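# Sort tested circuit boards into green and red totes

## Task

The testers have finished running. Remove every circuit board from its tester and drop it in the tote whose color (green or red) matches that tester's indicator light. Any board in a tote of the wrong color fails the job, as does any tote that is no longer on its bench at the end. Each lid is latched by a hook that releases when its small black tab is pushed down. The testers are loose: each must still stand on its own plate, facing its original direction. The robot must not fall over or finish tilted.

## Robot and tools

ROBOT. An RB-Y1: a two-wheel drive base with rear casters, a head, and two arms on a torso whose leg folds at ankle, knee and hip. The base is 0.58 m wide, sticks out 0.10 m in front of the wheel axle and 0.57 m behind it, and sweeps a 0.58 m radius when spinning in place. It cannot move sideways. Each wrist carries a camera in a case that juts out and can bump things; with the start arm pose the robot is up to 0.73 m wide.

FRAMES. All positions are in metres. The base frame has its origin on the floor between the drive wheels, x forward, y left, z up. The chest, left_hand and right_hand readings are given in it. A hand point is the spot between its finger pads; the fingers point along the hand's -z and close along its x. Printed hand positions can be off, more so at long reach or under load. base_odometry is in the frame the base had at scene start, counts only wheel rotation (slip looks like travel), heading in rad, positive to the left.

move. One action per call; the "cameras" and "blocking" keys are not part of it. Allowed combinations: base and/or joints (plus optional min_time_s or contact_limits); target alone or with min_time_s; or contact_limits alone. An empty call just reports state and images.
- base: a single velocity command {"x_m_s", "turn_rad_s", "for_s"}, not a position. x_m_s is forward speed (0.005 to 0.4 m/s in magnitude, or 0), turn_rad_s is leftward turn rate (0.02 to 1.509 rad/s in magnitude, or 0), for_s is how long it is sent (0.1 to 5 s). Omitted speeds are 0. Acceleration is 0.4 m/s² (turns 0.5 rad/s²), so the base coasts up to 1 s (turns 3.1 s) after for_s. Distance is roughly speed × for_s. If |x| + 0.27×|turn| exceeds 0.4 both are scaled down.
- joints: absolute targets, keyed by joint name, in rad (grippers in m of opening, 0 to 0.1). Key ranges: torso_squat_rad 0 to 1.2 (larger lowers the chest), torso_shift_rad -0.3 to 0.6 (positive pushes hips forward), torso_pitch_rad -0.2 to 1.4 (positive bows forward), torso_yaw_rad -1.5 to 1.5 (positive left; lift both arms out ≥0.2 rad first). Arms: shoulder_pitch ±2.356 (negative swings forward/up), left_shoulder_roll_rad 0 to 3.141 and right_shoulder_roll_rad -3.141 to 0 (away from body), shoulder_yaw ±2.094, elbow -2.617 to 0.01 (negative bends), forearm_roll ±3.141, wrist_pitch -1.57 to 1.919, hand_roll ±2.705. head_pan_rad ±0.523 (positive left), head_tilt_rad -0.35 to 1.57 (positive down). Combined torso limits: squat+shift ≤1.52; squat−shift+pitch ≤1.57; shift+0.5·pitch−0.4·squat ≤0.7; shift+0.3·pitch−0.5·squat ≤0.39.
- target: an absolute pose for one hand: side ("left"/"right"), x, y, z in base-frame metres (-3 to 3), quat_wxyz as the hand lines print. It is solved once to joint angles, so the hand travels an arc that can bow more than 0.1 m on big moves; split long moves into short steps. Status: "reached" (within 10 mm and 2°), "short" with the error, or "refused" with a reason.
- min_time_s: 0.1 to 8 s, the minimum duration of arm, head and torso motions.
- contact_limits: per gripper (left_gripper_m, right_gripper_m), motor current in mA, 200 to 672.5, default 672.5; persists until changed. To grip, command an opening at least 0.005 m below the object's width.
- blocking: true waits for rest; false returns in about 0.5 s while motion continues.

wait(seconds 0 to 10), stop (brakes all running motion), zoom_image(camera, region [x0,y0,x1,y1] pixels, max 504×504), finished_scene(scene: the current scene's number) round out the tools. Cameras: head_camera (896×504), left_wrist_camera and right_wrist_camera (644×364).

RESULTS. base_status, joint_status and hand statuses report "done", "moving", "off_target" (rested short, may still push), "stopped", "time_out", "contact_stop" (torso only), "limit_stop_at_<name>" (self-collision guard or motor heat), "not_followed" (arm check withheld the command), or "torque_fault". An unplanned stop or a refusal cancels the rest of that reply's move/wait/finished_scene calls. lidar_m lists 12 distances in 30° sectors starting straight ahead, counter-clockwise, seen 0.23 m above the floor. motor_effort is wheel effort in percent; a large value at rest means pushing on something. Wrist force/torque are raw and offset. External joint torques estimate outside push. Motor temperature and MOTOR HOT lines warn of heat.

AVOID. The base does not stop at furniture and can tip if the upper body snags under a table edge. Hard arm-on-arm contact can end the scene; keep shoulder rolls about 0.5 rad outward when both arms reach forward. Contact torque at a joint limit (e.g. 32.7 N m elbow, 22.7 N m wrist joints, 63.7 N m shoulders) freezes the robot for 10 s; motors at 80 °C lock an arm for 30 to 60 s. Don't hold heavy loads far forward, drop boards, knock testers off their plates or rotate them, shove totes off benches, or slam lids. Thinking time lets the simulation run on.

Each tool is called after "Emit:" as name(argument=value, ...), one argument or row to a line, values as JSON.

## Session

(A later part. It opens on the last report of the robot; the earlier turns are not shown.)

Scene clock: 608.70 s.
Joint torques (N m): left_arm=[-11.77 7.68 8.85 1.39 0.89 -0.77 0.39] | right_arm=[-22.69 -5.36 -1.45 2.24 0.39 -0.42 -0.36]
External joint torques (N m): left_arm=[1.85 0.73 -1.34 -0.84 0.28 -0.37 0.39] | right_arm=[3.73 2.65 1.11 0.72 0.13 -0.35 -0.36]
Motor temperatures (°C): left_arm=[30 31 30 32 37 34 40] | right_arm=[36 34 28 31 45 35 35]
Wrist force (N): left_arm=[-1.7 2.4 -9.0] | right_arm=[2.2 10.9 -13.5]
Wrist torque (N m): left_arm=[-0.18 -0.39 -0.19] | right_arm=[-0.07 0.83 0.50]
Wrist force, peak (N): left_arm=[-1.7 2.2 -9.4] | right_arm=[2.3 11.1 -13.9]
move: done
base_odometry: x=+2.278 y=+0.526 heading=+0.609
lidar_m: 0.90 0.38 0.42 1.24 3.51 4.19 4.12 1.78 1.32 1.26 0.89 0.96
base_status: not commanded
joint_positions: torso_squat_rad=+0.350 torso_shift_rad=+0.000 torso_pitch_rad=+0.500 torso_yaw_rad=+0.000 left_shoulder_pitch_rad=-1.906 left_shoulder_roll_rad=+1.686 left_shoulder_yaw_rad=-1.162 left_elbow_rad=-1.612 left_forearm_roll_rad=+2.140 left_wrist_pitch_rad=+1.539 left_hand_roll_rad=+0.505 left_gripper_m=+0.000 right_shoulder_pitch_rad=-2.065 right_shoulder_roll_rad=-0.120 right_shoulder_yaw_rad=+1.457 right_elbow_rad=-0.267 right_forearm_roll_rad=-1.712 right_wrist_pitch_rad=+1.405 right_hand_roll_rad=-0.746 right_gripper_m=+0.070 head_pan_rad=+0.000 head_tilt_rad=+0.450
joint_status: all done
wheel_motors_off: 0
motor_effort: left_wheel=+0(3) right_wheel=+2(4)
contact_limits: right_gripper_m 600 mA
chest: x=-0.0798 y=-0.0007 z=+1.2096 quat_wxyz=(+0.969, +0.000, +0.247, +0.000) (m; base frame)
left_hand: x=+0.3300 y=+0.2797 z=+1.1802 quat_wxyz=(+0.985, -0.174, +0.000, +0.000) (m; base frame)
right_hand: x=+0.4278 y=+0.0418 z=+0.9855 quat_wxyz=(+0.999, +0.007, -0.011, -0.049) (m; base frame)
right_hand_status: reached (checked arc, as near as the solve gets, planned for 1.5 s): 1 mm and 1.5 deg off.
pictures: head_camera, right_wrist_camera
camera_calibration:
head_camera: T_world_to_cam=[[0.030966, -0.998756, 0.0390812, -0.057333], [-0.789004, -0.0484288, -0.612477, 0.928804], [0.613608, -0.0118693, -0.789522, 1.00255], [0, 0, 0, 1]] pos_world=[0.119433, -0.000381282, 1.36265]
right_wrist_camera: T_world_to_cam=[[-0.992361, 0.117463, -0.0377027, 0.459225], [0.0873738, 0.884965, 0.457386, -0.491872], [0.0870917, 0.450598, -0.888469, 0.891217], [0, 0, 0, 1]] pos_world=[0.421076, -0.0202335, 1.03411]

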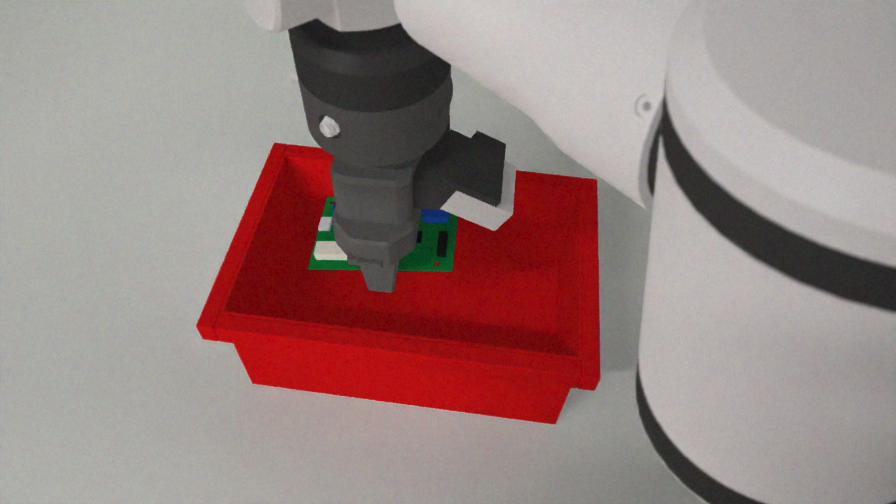

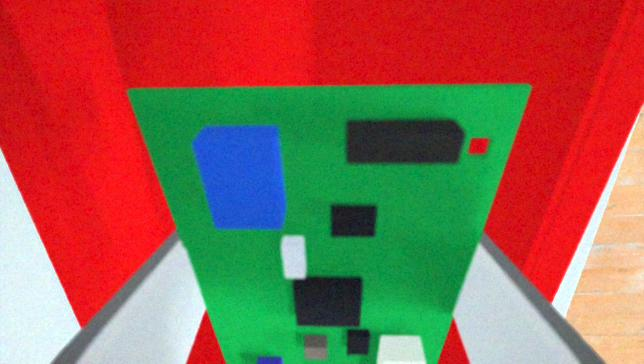

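Emit:
move(
  joints={"torso_squat_rad":0.68},
  min_time_s=4,
  cameras=["right_wrist_camera","head_camera"],
)

Scene clock: 616.53 s.
Joint torques (N m): left_arm=[-11.51 7.73 8.78 1.43 0.93 -0.75 0.47] | right_arm=[-22.91 -5.74 -1.55 2.27 0.49 -0.36 -0.4]
External joint torques (N m): left_arm=[2.11 0.78 -1.41 -0.81 0.32 -0.35 0.47] | right_arm=[3.5 2.27 1 0.75 0.23 -0.29 -0.41]
Motor temperatures (°C): left_arm=[30 31 30 32 37 34 40] | right_arm=[36 33 28 31 45 35 35]
Wrist force (N): left_arm=[-1.8 2.1 -8.9] | right_arm=[2.1 11.1 -13.1]
Wrist torque (N m): left_arm=[-0.13 -0.43 -0.20] | right_arm=[-0.10 0.83 0.51]
Wrist force, peak (N): left_arm=[-1.7 2.2 -9.5] | right_arm=[1.9 11.5 -13.8]
move: done
base_odometry: x=+2.278 y=+0.526 heading=+0.609
lidar_m: 0.91 0.37 0.41 1.24 3.51 4.19 4.12 1.78 1.31 1.26 0.88 0.97
base_status: not commanded
joint_positions: torso_squat_rad=+0.680 torso_shift_rad=+0.000 torso_pitch_rad=+0.500 torso_yaw_rad=+0.000 left_shoulder_pitch_rad=-1.906 left_shoulder_roll_rad=+1.686 left_shoulder_yaw_rad=-1.162 left_elbow_rad=-1.612 left_forearm_roll_rad=+2.140 left_wrist_pitch_rad=+1.539 left_hand_roll_rad=+0.505 left_gripper_m=+0.000 right_shoulder_pitch_rad=-2.065 right_shoulder_roll_rad=-0.120 right_shoulder_yaw_rad=+1.457 right_elbow_rad=-0.267 right_forearm_roll_rad=-1.712 right_wrist_pitch_rad=+1.405 right_hand_roll_rad=-0.746 right_gripper_m=+0.070 head_pan_rad=+0.000 head_tilt_rad=+0.450
joint_status: all done
wheel_motors_off: 0
motor_effort: left_wheel=-1(4) right_wheel=+1(4)
contact_limits: right_gripper_m 600 mA
chest: x=-0.0798 y=-0.0007 z=+1.0964 quat_wxyz=(+0.969, +0.000, +0.247, +0.000) (m; base frame)
left_hand: x=+0.3300 y=+0.2798 z=+1.0669 quat_wxyz=(+0.985, -0.174, +0.000, +0.000) (m; base frame)
right_hand: x=+0.4278 y=+0.0418 z=+0.8723 quat_wxyz=(+0.999, +0.007, -0.011, -0.049) (m; base frame)
pictures: head_camera, right_wrist_camera
camera_calibration:
head_camera: T_world_to_cam=[[0.0309641, -0.998756, 0.0390826, -0.0528296], [-0.788975, -0.0484287, -0.612513, 0.85948], [0.613644, -0.0118693, -0.789493, 0.913121], [0, 0, 0, 1]] pos_world=[0.119413, -0.000302302, 1.24941]
right_wrist_camera: T_world_to_cam=[[-0.992359, 0.117464, -0.0377488, 0.454985], [0.0873527, 0.884965, 0.45739, -0.44015], [0.0871332, 0.450598, -0.888464, 0.790567], [0, 0, 0, 1]] pos_world=[0.421072, -0.0201546, 0.920887]

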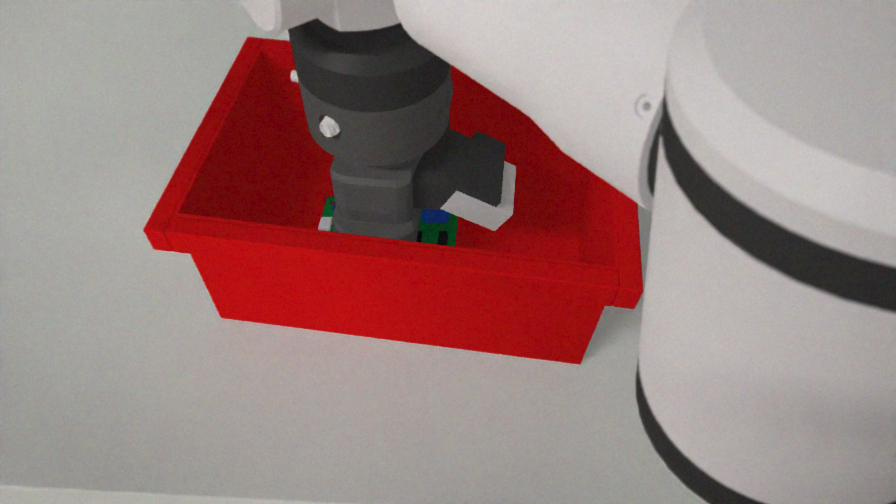

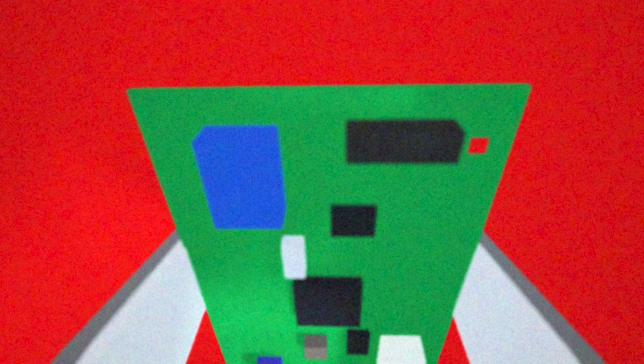

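Emit:
move(
  joints={"torso_squat_rad":0.702},
  min_time_s=2,
  cameras=[],
)

Emit:
move(
  joints={"torso_squat_rad":0.712},
  min_time_s=1.5,
  cameras=[],
)

Scene clock: 637.53 s.
Joint torques (N m): left_arm=[-11.51 7.91 8.82 1.36 0.88 -0.78 0.5] | right_arm=[-22.86 -5.76 -1.24 2.28 0.39 -0.33 -0.31]
External joint torques (N m): left_arm=[2.11 0.96 -1.37 -0.88 0.27 -0.38 0.51] | right_arm=[3.56 2.25 1.31 0.77 0.13 -0.26 -0.31]
Motor temperatures (°C): left_arm=[30 31 30 32 37 34 40] | right_arm=[36 33 28 31 45 35 35]
Wrist force (N): left_arm=[-1.4 1.9 -9.1] | right_arm=[2.3 11.1 -13.5]
Wrist torque (N m): left_arm=[-0.12 -0.38 -0.19] | right_arm=[-0.10 0.87 0.51]
Wrist force, peak (N): left_arm=[-1.6 2.2 -9.5] | right_arm=[2.0 11.2 -13.7]
move: done
base_odometry: x=+2.278 y=+0.526 heading=+0.609
lidar_m: 0.89 0.36 0.41 1.24 3.51 4.20 4.11 1.79 1.31 1.26 0.89 0.97
base_status: not commanded
joint_positions: torso_squat_rad=+0.702 torso_shift_rad=+0.000 torso_pitch_rad=+0.500 torso_yaw_rad=+0.000 left_shoulder_pitch_rad=-1.906 left_shoulder_roll_rad=+1.686 left_shoulder_yaw_rad=-1.162 left_elbow_rad=-1.612 left_forearm_roll_rad=+2.140 left_wrist_pitch_rad=+1.539 left_hand_roll_rad=+0.505 left_gripper_m=+0.000 right_shoulder_pitch_rad=-2.065 right_shoulder_roll_rad=-0.120 right_shoulder_yaw_rad=+1.457 right_elbow_rad=-0.267 right_forearm_roll_rad=-1.712 right_wrist_pitch_rad=+1.405 right_hand_roll_rad=-0.746 right_gripper_m=+0.070 head_pan_rad=+0.000 head_tilt_rad=+0.450
joint_status: all done
wheel_motors_off: 0
motor_effort: left_wheel=-1(3) right_wheel=+2(4)
contact_limits: right_gripper_m 600 mA
chest: x=-0.0798 y=-0.0006 z=+1.0866 quat_wxyz=(+0.969, +0.000, +0.247, +0.000) (m; base frame)
left_hand: x=+0.3300 y=+0.2798 z=+1.0571 quat_wxyz=(+0.985, -0.174, +0.000, +0.000) (m; base frame)
right_hand: x=+0.4278 y=+0.0418 z=+0.8625 quat_wxyz=(+0.999, +0.007, -0.011, -0.049) (m; base frame)
pictures: none
No camera images: "cameras" was empty.

Scene clock: 639.33 s.
Joint torques (N m): left_arm=[-11.58 7.66 8.62 1.44 0.88 -0.75 0.44] | right_arm=[-21.79 -5.77 -1.26 1.92 0.38 -0.47 -0.36]
External joint torques (N m): left_arm=[2.03 0.71 -1.57 -0.8 0.27 -0.34 0.44] | right_arm=[4.63 2.24 1.3 0.4 0.12 -0.4 -0.36]
Motor temperatures (°C): left_arm=[30 31 30 32 37 34 40] | right_arm=[36 33 28 31 45 35 35]
Wrist force (N): left_arm=[-1.7 2.0 -9.0] | right_arm=[2.1 9.7 -1.3]
Wrist torque (N m): left_arm=[-0.13 -0.39 -0.19] | right_arm=[-0.15 1.29 0.57]
Wrist force, peak (N): left_arm=[-1.7 2.4 -9.5] | right_arm=[2.4 10.9 -13.8]
move: done
base_odometry: x=+2.278 y=+0.526 heading=+0.609
lidar_m: 0.90 0.37 0.41 1.24 3.50 4.19 4.12 1.79 1.31 1.26 0.89 0.97
base_status: not commanded
joint_positions: torso_squat_rad=+0.712 torso_shift_rad=+0.000 torso_pitch_rad=+0.499 torso_yaw_rad=+0.000 left_shoulder_pitch_rad=-1.906 left_shoulder_roll_rad=+1.686 left_shoulder_yaw_rad=-1.162 left_elbow_rad=-1.612 left_forearm_roll_rad=+2.140 left_wrist_pitch_rad=+1.539 left_hand_roll_rad=+0.505 left_gripper_m=+0.000 right_shoulder_pitch_rad=-2.066 right_shoulder_roll_rad=-0.120 right_shoulder_yaw_rad=+1.457 right_elbow_rad=-0.267 right_forearm_roll_rad=-1.712 right_wrist_pitch_rad=+1.405 right_hand_roll_rad=-0.746 right_gripper_m=+0.070 head_pan_rad=+0.000 head_tilt_rad=+0.450
joint_status: all done
wheel_motors_off: 0
motor_effort: left_wheel=-1(3) right_wheel=+2(4)
contact_limits: right_gripper_m 600 mA
chest: x=-0.0800 y=-0.0006 z=+1.0821 quat_wxyz=(+0.969, +0.000, +0.247, +0.000) (m; base frame)
left_hand: x=+0.3298 y=+0.2798 z=+1.0528 quat_wxyz=(+0.985, -0.174, -0.001, +0.000) (m; base frame)
right_hand: x=+0.4278 y=+0.0419 z=+0.8583 quat_wxyz=(+0.999, +0.007, -0.011, -0.049) (m; base frame)
pictures: none
No camera images: "cameras" was empty.

Emit:
move(
  contact_limits={"right_gripper_m":300},
  joints={"right_gripper_m":0.088},
  cameras=[],
)

Emit:
move(
  joints={"torso_squat_rad":0.35},
  min_time_s=4,
  cameras=[],
)

Emit:
move(
  target={"side":"right","x":0.42,"y":0.04,"z":1.08,"quat_wxyz":[0.9988,0,0,-0.0485]},
  min_time_s=2,
  cameras=["right_wrist_camera"],
)

Emit:
move(
  target={"side":"right","x":0.36,"y":-0.05,"z":1.19,"quat_wxyz":[1,0,0,0]},
  min_time_s=2,
  cameras=[],
)

Emit:
move(
  target={"side":"right","x":0.3,"y":-0.27,"z":1.2,"quat_wxyz":[1,0,0,0]},
  min_time_s=2,
  cameras=["head_camera"],
)

Scene clock: 652.73 s.
Joint torques (N m): left_arm=[-11.74 7.67 8.78 1.36 0.94 -0.71 0.4] | right_arm=[-19.9 -5.52 -1.26 1.29 0.13 -0.05 -0.43]
External joint torques (N m): left_arm=[1.87 0.72 -1.42 -0.87 0.33 -0.3 0.41] | right_arm=[6.52 2.5 1.29 -0.23 -0.13 0.02 -0.43]
Motor temperatures (°C): left_arm=[30 31 30 32 37 34 40] | right_arm=[36 33 28 31 45 35 35]
Wrist force (N): left_arm=[-1.6 2.2 -9.1] | right_arm=[5.2 11.0 0.2]
Wrist torque (N m): left_arm=[-0.15 -0.40 -0.18] | right_arm=[-0.08 1.33 0.51]
Wrist force, peak (N): left_arm=[-1.7 2.3 -9.6] | right_arm=[5.7 10.9 -2.3]
move: done
base_odometry: x=+2.278 y=+0.526 heading=+0.609
lidar_m: 0.90 0.38 0.41 1.24 3.50 4.19 4.11 1.78 1.31 1.26 0.88 0.98
base_status: not commanded
joint_positions: torso_squat_rad=+0.712 torso_shift_rad=+0.000 torso_pitch_rad=+0.499 torso_yaw_rad=+0.000 left_shoulder_pitch_rad=-1.906 left_shoulder_roll_rad=+1.686 left_shoulder_yaw_rad=-1.162 left_elbow_rad=-1.612 left_forearm_roll_rad=+2.140 left_wrist_pitch_rad=+1.539 left_hand_roll_rad=+0.505 left_gripper_m=+0.000 right_shoulder_pitch_rad=-2.066 right_shoulder_roll_rad=-0.120 right_shoulder_yaw_rad=+1.457 right_elbow_rad=-0.267 right_forearm_roll_rad=-1.712 right_wrist_pitch_rad=+1.405 right_hand_roll_rad=-0.746 right_gripper_m=+0.088 head_pan_rad=+0.000 head_tilt_rad=+0.450
joint_status: all done
wheel_motors_off: 0
motor_effort: left_wheel=-1(3) right_wheel=+2(3)
contact_limits: right_gripper_m 300 mA
chest: x=-0.0799 y=-0.0006 z=+1.0821 quat_wxyz=(+0.969, +0.000, +0.247, +0.000) (m; base frame)
left_hand: x=+0.3298 y=+0.2798 z=+1.0528 quat_wxyz=(+0.985, -0.174, -0.001, +0.000) (m; base frame)
right_hand: x=+0.4279 y=+0.0419 z=+0.8585 quat_wxyz=(+0.999, +0.007, -0.011, -0.049) (m; base frame)
pictures: none
No camera images: "cameras" was empty.

Scene clock: 657.03 s.
Joint torques (N m): left_arm=[-11.69 7.61 8.69 1.43 0.91 -0.7 0.46] | right_arm=[-22.68 -5.6 -1.27 1.26 0.22 -0.15 -0.33]
External joint torques (N m): left_arm=[1.93 0.66 -1.5 -0.8 0.3 -0.3 0.46] | right_arm=[3.73 2.41 1.28 -0.26 -0.04 -0.08 -0.33]
Motor temperatures (°C): left_arm=[30 31 30 32 37 34 40] | right_arm=[36 33 28 31 45 35 35]
Wrist force (N): left_arm=[-1.4 2.4 -9.0] | right_arm=[2.0 10.6 -13.2]
Wrist torque (N m): left_arm=[-0.18 -0.35 -0.20] | right_arm=[-0.05 0.81 0.52]
Wrist force, peak (N): left_arm=[-1.5 2.4 -9.6] | right_arm=[2.2 11.4 -13.6]
move: done
base_odometry: x=+2.278 y=+0.526 heading=+0.609
lidar_m: 0.89 0.37 0.41 1.24 3.51 4.19 4.11 1.79 1.31 1.26 0.88 0.97
base_status: not commanded
joint_positions: torso_squat_rad=+0.350 torso_shift_rad=+0.000 torso_pitch_rad=+0.500 torso_yaw_rad=+0.000 left_shoulder_pitch_rad=-1.906 left_shoulder_roll_rad=+1.686 left_shoulder_yaw_rad=-1.162 left_elbow_rad=-1.612 left_forearm_roll_rad=+2.140 left_wrist_pitch_rad=+1.539 left_hand_roll_rad=+0.505 left_gripper_m=+0.000 right_shoulder_pitch_rad=-2.065 right_shoulder_roll_rad=-0.120 right_shoulder_yaw_rad=+1.457 right_elbow_rad=-0.267 right_forearm_roll_rad=-1.712 right_wrist_pitch_rad=+1.405 right_hand_roll_rad=-0.746 right_gripper_m=+0.088 head_pan_rad=+0.000 head_tilt_rad=+0.450
joint_status: all done
wheel_motors_off: 0
motor_effort: left_wheel=-3(3) right_wheel=+2(4)
contact_limits: right_gripper_m 300 mA
chest: x=-0.0797 y=-0.0007 z=+1.2096 quat_wxyz=(+0.969, +0.000, +0.247, +0.000) (m; base frame)
left_hand: x=+0.3300 y=+0.2797 z=+1.1801 quat_wxyz=(+0.985, -0.174, +0.000, +0.000) (m; base frame)
right_hand: x=+0.4279 y=+0.0417 z=+0.9855 quat_wxyz=(+0.999, +0.007, -0.011, -0.049) (m; base frame)
pictures: none
No camera images: "cameras" was empty.

Scene clock: 659.37 s.
Joint torques (N m): left_arm=[-11.6 7.66 8.88 1.37 0.95 -0.71 0.45] | right_arm=[-25.52 -10.51 -4.25 0.95 -0.24 0.23 -0.33]
External joint torques (N m): left_arm=[2.02 0.7 -1.31 -0.86 0.34 -0.31 0.46] | right_arm=[0.94 -1.15 -1.2 -0.66 -0.49 0.21 -0.33]
Motor temperatures (°C): left_arm=[30 31 30 32 37 34 40] | right_arm=[36 33 28 31 45 35 35]
Wrist force (N): left_arm=[-1.7 2.2 -8.7] | right_arm=[2.1 11.0 -13.5]
Wrist torque (N m): left_arm=[-0.15 -0.39 -0.20] | right_arm=[-0.09 0.83 0.52]
Wrist force, peak (N): left_arm=[-1.4 2.1 -9.4] | right_arm=[2.1 11.0 -13.5]
move: done
base_odometry: x=+2.278 y=+0.526 heading=+0.609
lidar_m: 0.89 0.37 0.41 1.24 3.50 4.20 4.12 1.79 1.31 1.26 0.89 0.97
base_status: not commanded
joint_positions: torso_squat_rad=+0.350 torso_shift_rad=+0.000 torso_pitch_rad=+0.500 torso_yaw_rad=+0.000 left_shoulder_pitch_rad=-1.906 left_shoulder_roll_rad=+1.686 left_shoulder_yaw_rad=-1.162 left_elbow_rad=-1.612 left_forearm_roll_rad=+2.140 left_wrist_pitch_rad=+1.539 left_hand_roll_rad=+0.505 left_gripper_m=+0.000 right_shoulder_pitch_rad=-2.236 right_shoulder_roll_rad=-0.195 right_shoulder_yaw_rad=+1.415 right_elbow_rad=-0.323 right_forearm_roll_rad=-1.758 right_wrist_pitch_rad=+1.615 right_hand_roll_rad=-0.776 right_gripper_m=+0.088 head_pan_rad=+0.000 head_tilt_rad=+0.450
joint_status: all done
wheel_motors_off: 0
motor_effort: left_wheel=-1(3) right_wheel=+2(3)
contact_limits: right_gripper_m 300 mA
chest: x=-0.0797 y=-0.0007 z=+1.2096 quat_wxyz=(+0.969, +0.000, +0.247, +0.000) (m; base frame)
left_hand: x=+0.3300 y=+0.2797 z=+1.1801 quat_wxyz=(+0.985, -0.174, +0.000, +0.000) (m; base frame)
right_hand: x=+0.4203 y=+0.0402 z=+1.0800 quat_wxyz=(+0.999, -0.005, +0.007, -0.048) (m; base frame)
right_hand_status: reached (checked arc, planned for 2.0 s): 0 mm and 0.9 deg off.
pictures: right_wrist_camera
camera_calibration:
right_wrist_camera: T_world_to_cam=[[-0.993171, 0.1166, -0.00391278, 0.419471], [0.1033, 0.894478, 0.435015, -0.515951], [0.0542228, 0.43164, -0.900415, 1.00399], [0, 0, 0, 1]] pos_world=[0.415465, -0.0207643, 1.13009]

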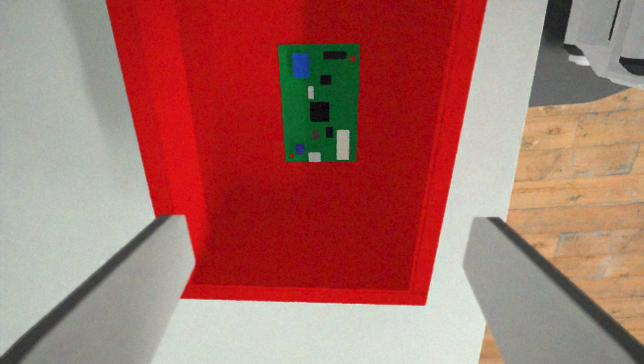

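Scene clock: 661.70 s.
Joint torques (N m): left_arm=[-11.81 7.47 9.16 1.55 0.91 -0.68 0.42] | right_arm=[-22.01 -6.79 -9.92 2.16 -0.22 0.07 -0.22]
External joint torques (N m): left_arm=[1.81 0.51 -1.04 -0.68 0.3 -0.28 0.42] | right_arm=[1.02 0.12 -0.53 -0.69 -0.46 0.07 -0.22]
Motor temperatures (°C): left_arm=[30 31 30 32 37 34 40] | right_arm=[36 34 28 31 45 35 35]
Wrist force (N): left_arm=[-1.6 2.1 -9.0] | right_arm=[1.9 10.7 -13.2]
Wrist torque (N m): left_arm=[-0.15 -0.36 -0.20] | right_arm=[-0.03 0.82 0.52]
Wrist force, peak (N): left_arm=[-1.6 2.5 -9.6] | right_arm=[2.1 11.0 -13.6]
move: done
base_odometry: x=+2.278 y=+0.526 heading=+0.609
lidar_m: 0.90 0.37 0.41 1.24 3.50 4.19 4.11 1.79 1.31 1.25 0.89 0.98
base_status: not commanded
joint_positions: torso_squat_rad=+0.350 torso_shift_rad=+0.000 torso_pitch_rad=+0.500 torso_yaw_rad=+0.000 left_shoulder_pitch_rad=-1.906 left_shoulder_roll_rad=+1.686 left_shoulder_yaw_rad=-1.162 left_elbow_rad=-1.612 left_forearm_roll_rad=+2.140 left_wrist_pitch_rad=+1.539 left_hand_roll_rad=+0.505 left_gripper_m=+0.000 right_shoulder_pitch_rad=-2.355 right_shoulder_roll_rad=-0.856 right_shoulder_yaw_rad=+1.384 right_elbow_rad=-1.316 right_forearm_roll_rad=-1.922 right_wrist_pitch_rad=+1.693 right_hand_roll_rad=-1.076 right_gripper_m=+0.088 head_pan_rad=+0.000 head_tilt_rad=+0.450
joint_status: all done
wheel_motors_off: 0
motor_effort: left_wheel=-1(3) right_wheel=+3(4)
contact_limits: right_gripper_m 300 mA
chest: x=-0.0798 y=-0.0007 z=+1.2096 quat_wxyz=(+0.969, +0.000, +0.247, +0.000) (m; base frame)
left_hand: x=+0.3300 y=+0.2798 z=+1.1801 quat_wxyz=(+0.985, -0.174, +0.000, +0.000) (m; base frame)
right_hand: x=+0.3598 y=-0.0499 z=+1.1902 quat_wxyz=(+1.000, +0.000, +0.002, +0.001) (m; base frame)
right_hand_status: reached (checked arc, planned for 2.0 s): 0 mm and 0.2 deg off.
pictures: none
No camera images: "cameras" was empty.

Scene clock: 664.03 s.
Joint torques (N m): left_arm=[-11.89 7.21 9.07 1.49 0.86 -0.61 0.51] | right_arm=[-12.15 -2.98 -10.51 2.48 -0.22 0 0.25]
External joint torques (N m): left_arm=[1.73 0.25 -1.13 -0.75 0.25 -0.21 0.51] | right_arm=[2.52 -0.49 -0.61 -0.7 -0.47 0.02 0.25]
Motor temperatures (°C): left_arm=[30 31 30 32 37 34 40] | right_arm=[36 34 28 31 45 35 35]
Wrist force (N): left_arm=[-1.2 2.4 -9.2] | right_arm=[2.0 10.6 -13.4]
Wrist torque (N m): left_arm=[-0.18 -0.34 -0.19] | right_arm=[-0.02 0.82 0.53]
Wrist force, peak (N): left_arm=[-1.8 2.4 -9.4] | right_arm=[2.5 11.1 -13.6]
move: done
base_odometry: x=+2.278 y=+0.526 heading=+0.609
lidar_m: 0.89 0.37 0.41 1.24 3.50 4.20 4.11 1.80 1.30 1.26 0.89 0.97
base_status: not commanded
joint_positions: torso_squat_rad=+0.350 torso_shift_rad=+0.000 torso_pitch_rad=+0.500 torso_yaw_rad=+0.000 left_shoulder_pitch_rad=-1.906 left_shoulder_roll_rad=+1.686 left_shoulder_yaw_rad=-1.162 left_elbow_rad=-1.612 left_forearm_roll_rad=+2.140 left_wrist_pitch_rad=+1.539 left_hand_roll_rad=+0.505 left_gripper_m=+0.000 right_shoulder_pitch_rad=-2.257 right_shoulder_roll_rad=-1.612 right_shoulder_yaw_rad=+1.365 right_elbow_rad=-1.816 right_forearm_roll_rad=-1.966 right_wrist_pitch_rad=+1.728 right_hand_roll_rad=-0.817 right_gripper_m=+0.088 head_pan_rad=+0.000 head_tilt_rad=+0.450
joint_status: all done
wheel_motors_off: 0
motor_effort: left_wheel=-1(3) right_wheel=+2(4)
contact_limits: right_gripper_m 300 mA
chest: x=-0.0798 y=-0.0007 z=+1.2096 quat_wxyz=(+0.969, +0.000, +0.247, +0.000) (m; base frame)
left_hand: x=+0.3300 y=+0.2798 z=+1.1801 quat_wxyz=(+0.985, -0.174, +0.000, +0.000) (m; base frame)
right_hand: x=+0.3001 y=-0.2699 z=+1.2001 quat_wxyz=(+1.000, +0.000, +0.000, +0.000) (m; base frame)
right_hand_status: reached (checked arc, planned for 2.0 s): 0 mm and 0.0 deg off.
pictures: head_camera
camera_calibration:
head_camera: T_world_to_cam=[[0.0309544, -0.998756, 0.0390838, -0.0573396], [-0.78903, -0.0484208, -0.612443, 0.92876], [0.613574, -0.0118805, -0.789548, 1.00257], [0, 0, 0, 1]] pos_world=[0.119445, -0.00038602, 1.36263]

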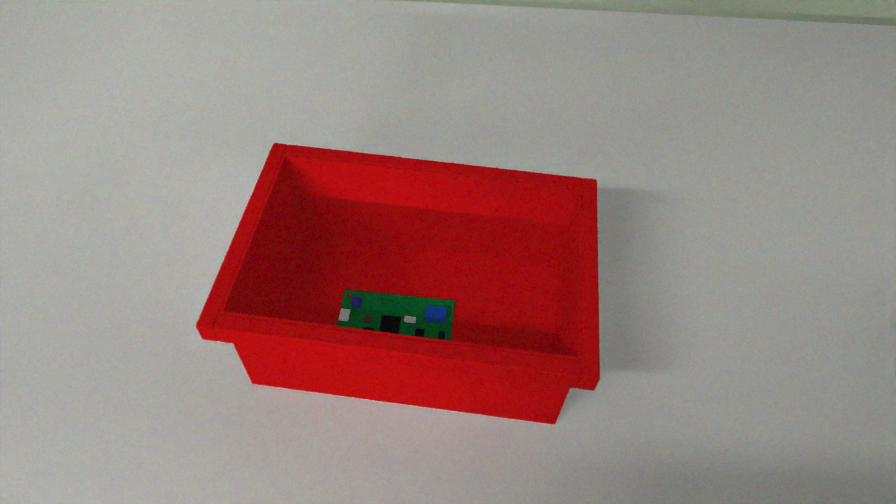

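Emit:
move(
  base={"x_m_s": -0.2, "for_s": 3.2},
  cameras=["head_camera"],
)

Emit:
move(
  joints={"torso_pitch_rad":0.2,"right_shoulder_pitch_rad":-2.152,"right_shoulder_roll_rad":-1.603,"right_shoulder_yaw_rad":1.237,"right_elbow_rad":-1.822,"right_forearm_roll_rad":-1.941,"right_wrist_pitch_rad":1.763,"right_hand_roll_rad":-0.839},
  min_time_s=2,
  cameras=["head_camera"],
)

Scene clock: 697.23 s.
Joint torques (N m): left_arm=[-12.28 6.97 9.47 1.69 0.84 -0.61 0.49] | right_arm=[-12.48 -2.63 -9.59 2.73 -0.22 -0.01 0.19]
External joint torques (N m): left_arm=[1.33 0.02 -0.72 -0.54 0.24 -0.2 0.5] | right_arm=[2.19 -0.15 0.31 -0.45 -0.47 0.01 0.19]
Motor temperatures (°C): left_arm=[29 31 30 32 37 34 40] | right_arm=[36 33 29 31 45 35 35]
Wrist force (N): left_arm=[-1.5 2.2 -9.1] | right_arm=[1.9 11.0 -13.3]
Wrist torque (N m): left_arm=[-0.16 -0.38 -0.19] | right_arm=[-0.08 0.80 0.54]
Wrist force, peak (N): left_arm=[-1.9 2.4 -9.5] | right_arm=[2.3 11.2 -13.4]
move: done
base_odometry: x=+1.753 y=+0.160 heading=+0.609
lidar_m: 0.96 0.97 1.51 3.34 3.50 3.57 3.48 1.79 1.30 1.26 1.26 1.24
base_status: done (sent for 3.2 of 3.2 s)
joint_positions: torso_squat_rad=+0.350 torso_shift_rad=+0.000 torso_pitch_rad=+0.500 torso_yaw_rad=+0.000 left_shoulder_pitch_rad=-1.906 left_shoulder_roll_rad=+1.686 left_shoulder_yaw_rad=-1.162 left_elbow_rad=-1.612 left_forearm_roll_rad=+2.140 left_wrist_pitch_rad=+1.539 left_hand_roll_rad=+0.505 left_gripper_m=+0.000 right_shoulder_pitch_rad=-2.257 right_shoulder_roll_rad=-1.612 right_shoulder_yaw_rad=+1.365 right_elbow_rad=-1.817 right_forearm_roll_rad=-1.966 right_wrist_pitch_rad=+1.728 right_hand_roll_rad=-0.817 right_gripper_m=+0.088 head_pan_rad=+0.000 head_tilt_rad=+0.450
joint_status: not commanded
wheel_motors_off: 0
motor_effort: left_wheel=+7(23) right_wheel=-6(20)
contact_limits: right_gripper_m 300 mA
chest: x=-0.0798 y=-0.0007 z=+1.2096 quat_wxyz=(+0.969, +0.000, +0.247, +0.000) (m; base frame)
left_hand: x=+0.3299 y=+0.2798 z=+1.1801 quat_wxyz=(+0.985, -0.174, +0.000, +0.000) (m; base frame)
right_hand: x=+0.3000 y=-0.2699 z=+1.2002 quat_wxyz=(+1.000, +0.000, +0.000, +0.000) (m; base frame)
pictures: head_camera
camera_calibration:
head_camera: T_world_to_cam=[[0.0309526, -0.998756, 0.0390905, -0.0573462], [-0.788976, -0.0484245, -0.612512, 0.928833], [0.613643, -0.0118826, -0.789494, 1.00254], [0, 0, 0, 1]] pos_world=[0.119402, -0.000383786, 1.36266]

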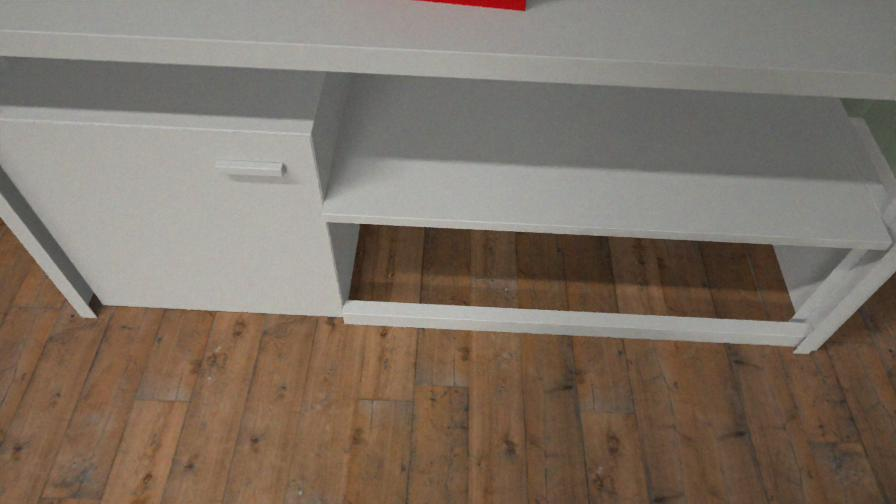

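Scene clock: 699.53 s.
Joint torques (N m): left_arm=[-11.43 3 8.73 2.52 0.52 -0.92 0.38] | right_arm=[-10.54 1.82 -9.33 3.25 0.73 -0.25 -0.27]
External joint torques (N m): left_arm=[1.37 0.02 -0.67 -0.66 0.22 -0.03 0.4] | right_arm=[2.6 2.11 -0.62 -1.02 0.05 0.17 -0.29]
Motor temperatures (°C): left_arm=[29 31 30 32 37 34 40] | right_arm=[36 33 29 31 45 35 35]
Wrist force (N): left_arm=[-3.4 2.2 -9.0] | right_arm=[0.6 11.1 -12.5]
Wrist torque (N m): left_arm=[-0.14 -0.48 -0.17] | right_arm=[-0.08 0.78 0.51]
Wrist force, peak (N): left_arm=[-1.8 2.1 -9.5] | right_arm=[2.2 11.3 -13.5]
move: done
base_odometry: x=+1.753 y=+0.160 heading=+0.609
lidar_m: 0.97 0.96 1.52 3.35 3.50 3.58 3.47 1.78 1.31 1.26 1.25 1.24
base_status: not commanded
joint_positions: torso_squat_rad=+0.350 torso_shift_rad=+0.000 torso_pitch_rad=+0.200 torso_yaw_rad=+0.000 left_shoulder_pitch_rad=-1.906 left_shoulder_roll_rad=+1.686 left_shoulder_yaw_rad=-1.162 left_elbow_rad=-1.612 left_forearm_roll_rad=+2.140 left_wrist_pitch_rad=+1.539 left_hand_roll_rad=+0.505 left_gripper_m=+0.000 right_shoulder_pitch_rad=-2.153 right_shoulder_roll_rad=-1.603 right_shoulder_yaw_rad=+1.237 right_elbow_rad=-1.822 right_forearm_roll_rad=-1.941 right_wrist_pitch_rad=+1.763 right_hand_roll_rad=-0.839 right_gripper_m=+0.088 head_pan_rad=+0.000 head_tilt_rad=+0.450
joint_status: all done
wheel_motors_off: 0
motor_effort: left_wheel=+6(8) right_wheel=-6(7)
contact_limits: right_gripper_m 300 mA
chest: x=-0.1666 y=-0.0008 z=+1.2413 quat_wxyz=(+0.995, +0.000, +0.100, +0.000) (m; base frame)
left_hand: x=+0.2336 y=+0.2797 z=+1.3341 quat_wxyz=(+0.974, -0.172, -0.147, -0.026) (m; base frame)
right_hand: x=+0.1983 y=-0.2701 z=+1.3441 quat_wxyz=(+0.989, -0.002, -0.150, -0.002) (m; base frame)
pictures: head_camera
camera_calibration:
head_camera: T_world_to_cam=[[0.0178157, -0.998761, 0.0464585, -0.0672542], [-0.572819, -0.0482801, -0.818259, 1.17114], [0.819489, -0.0120344, -0.572969, 0.846358], [0, 0, 0, 1]] pos_world=[-0.0215293, -0.000442611, 1.44636]

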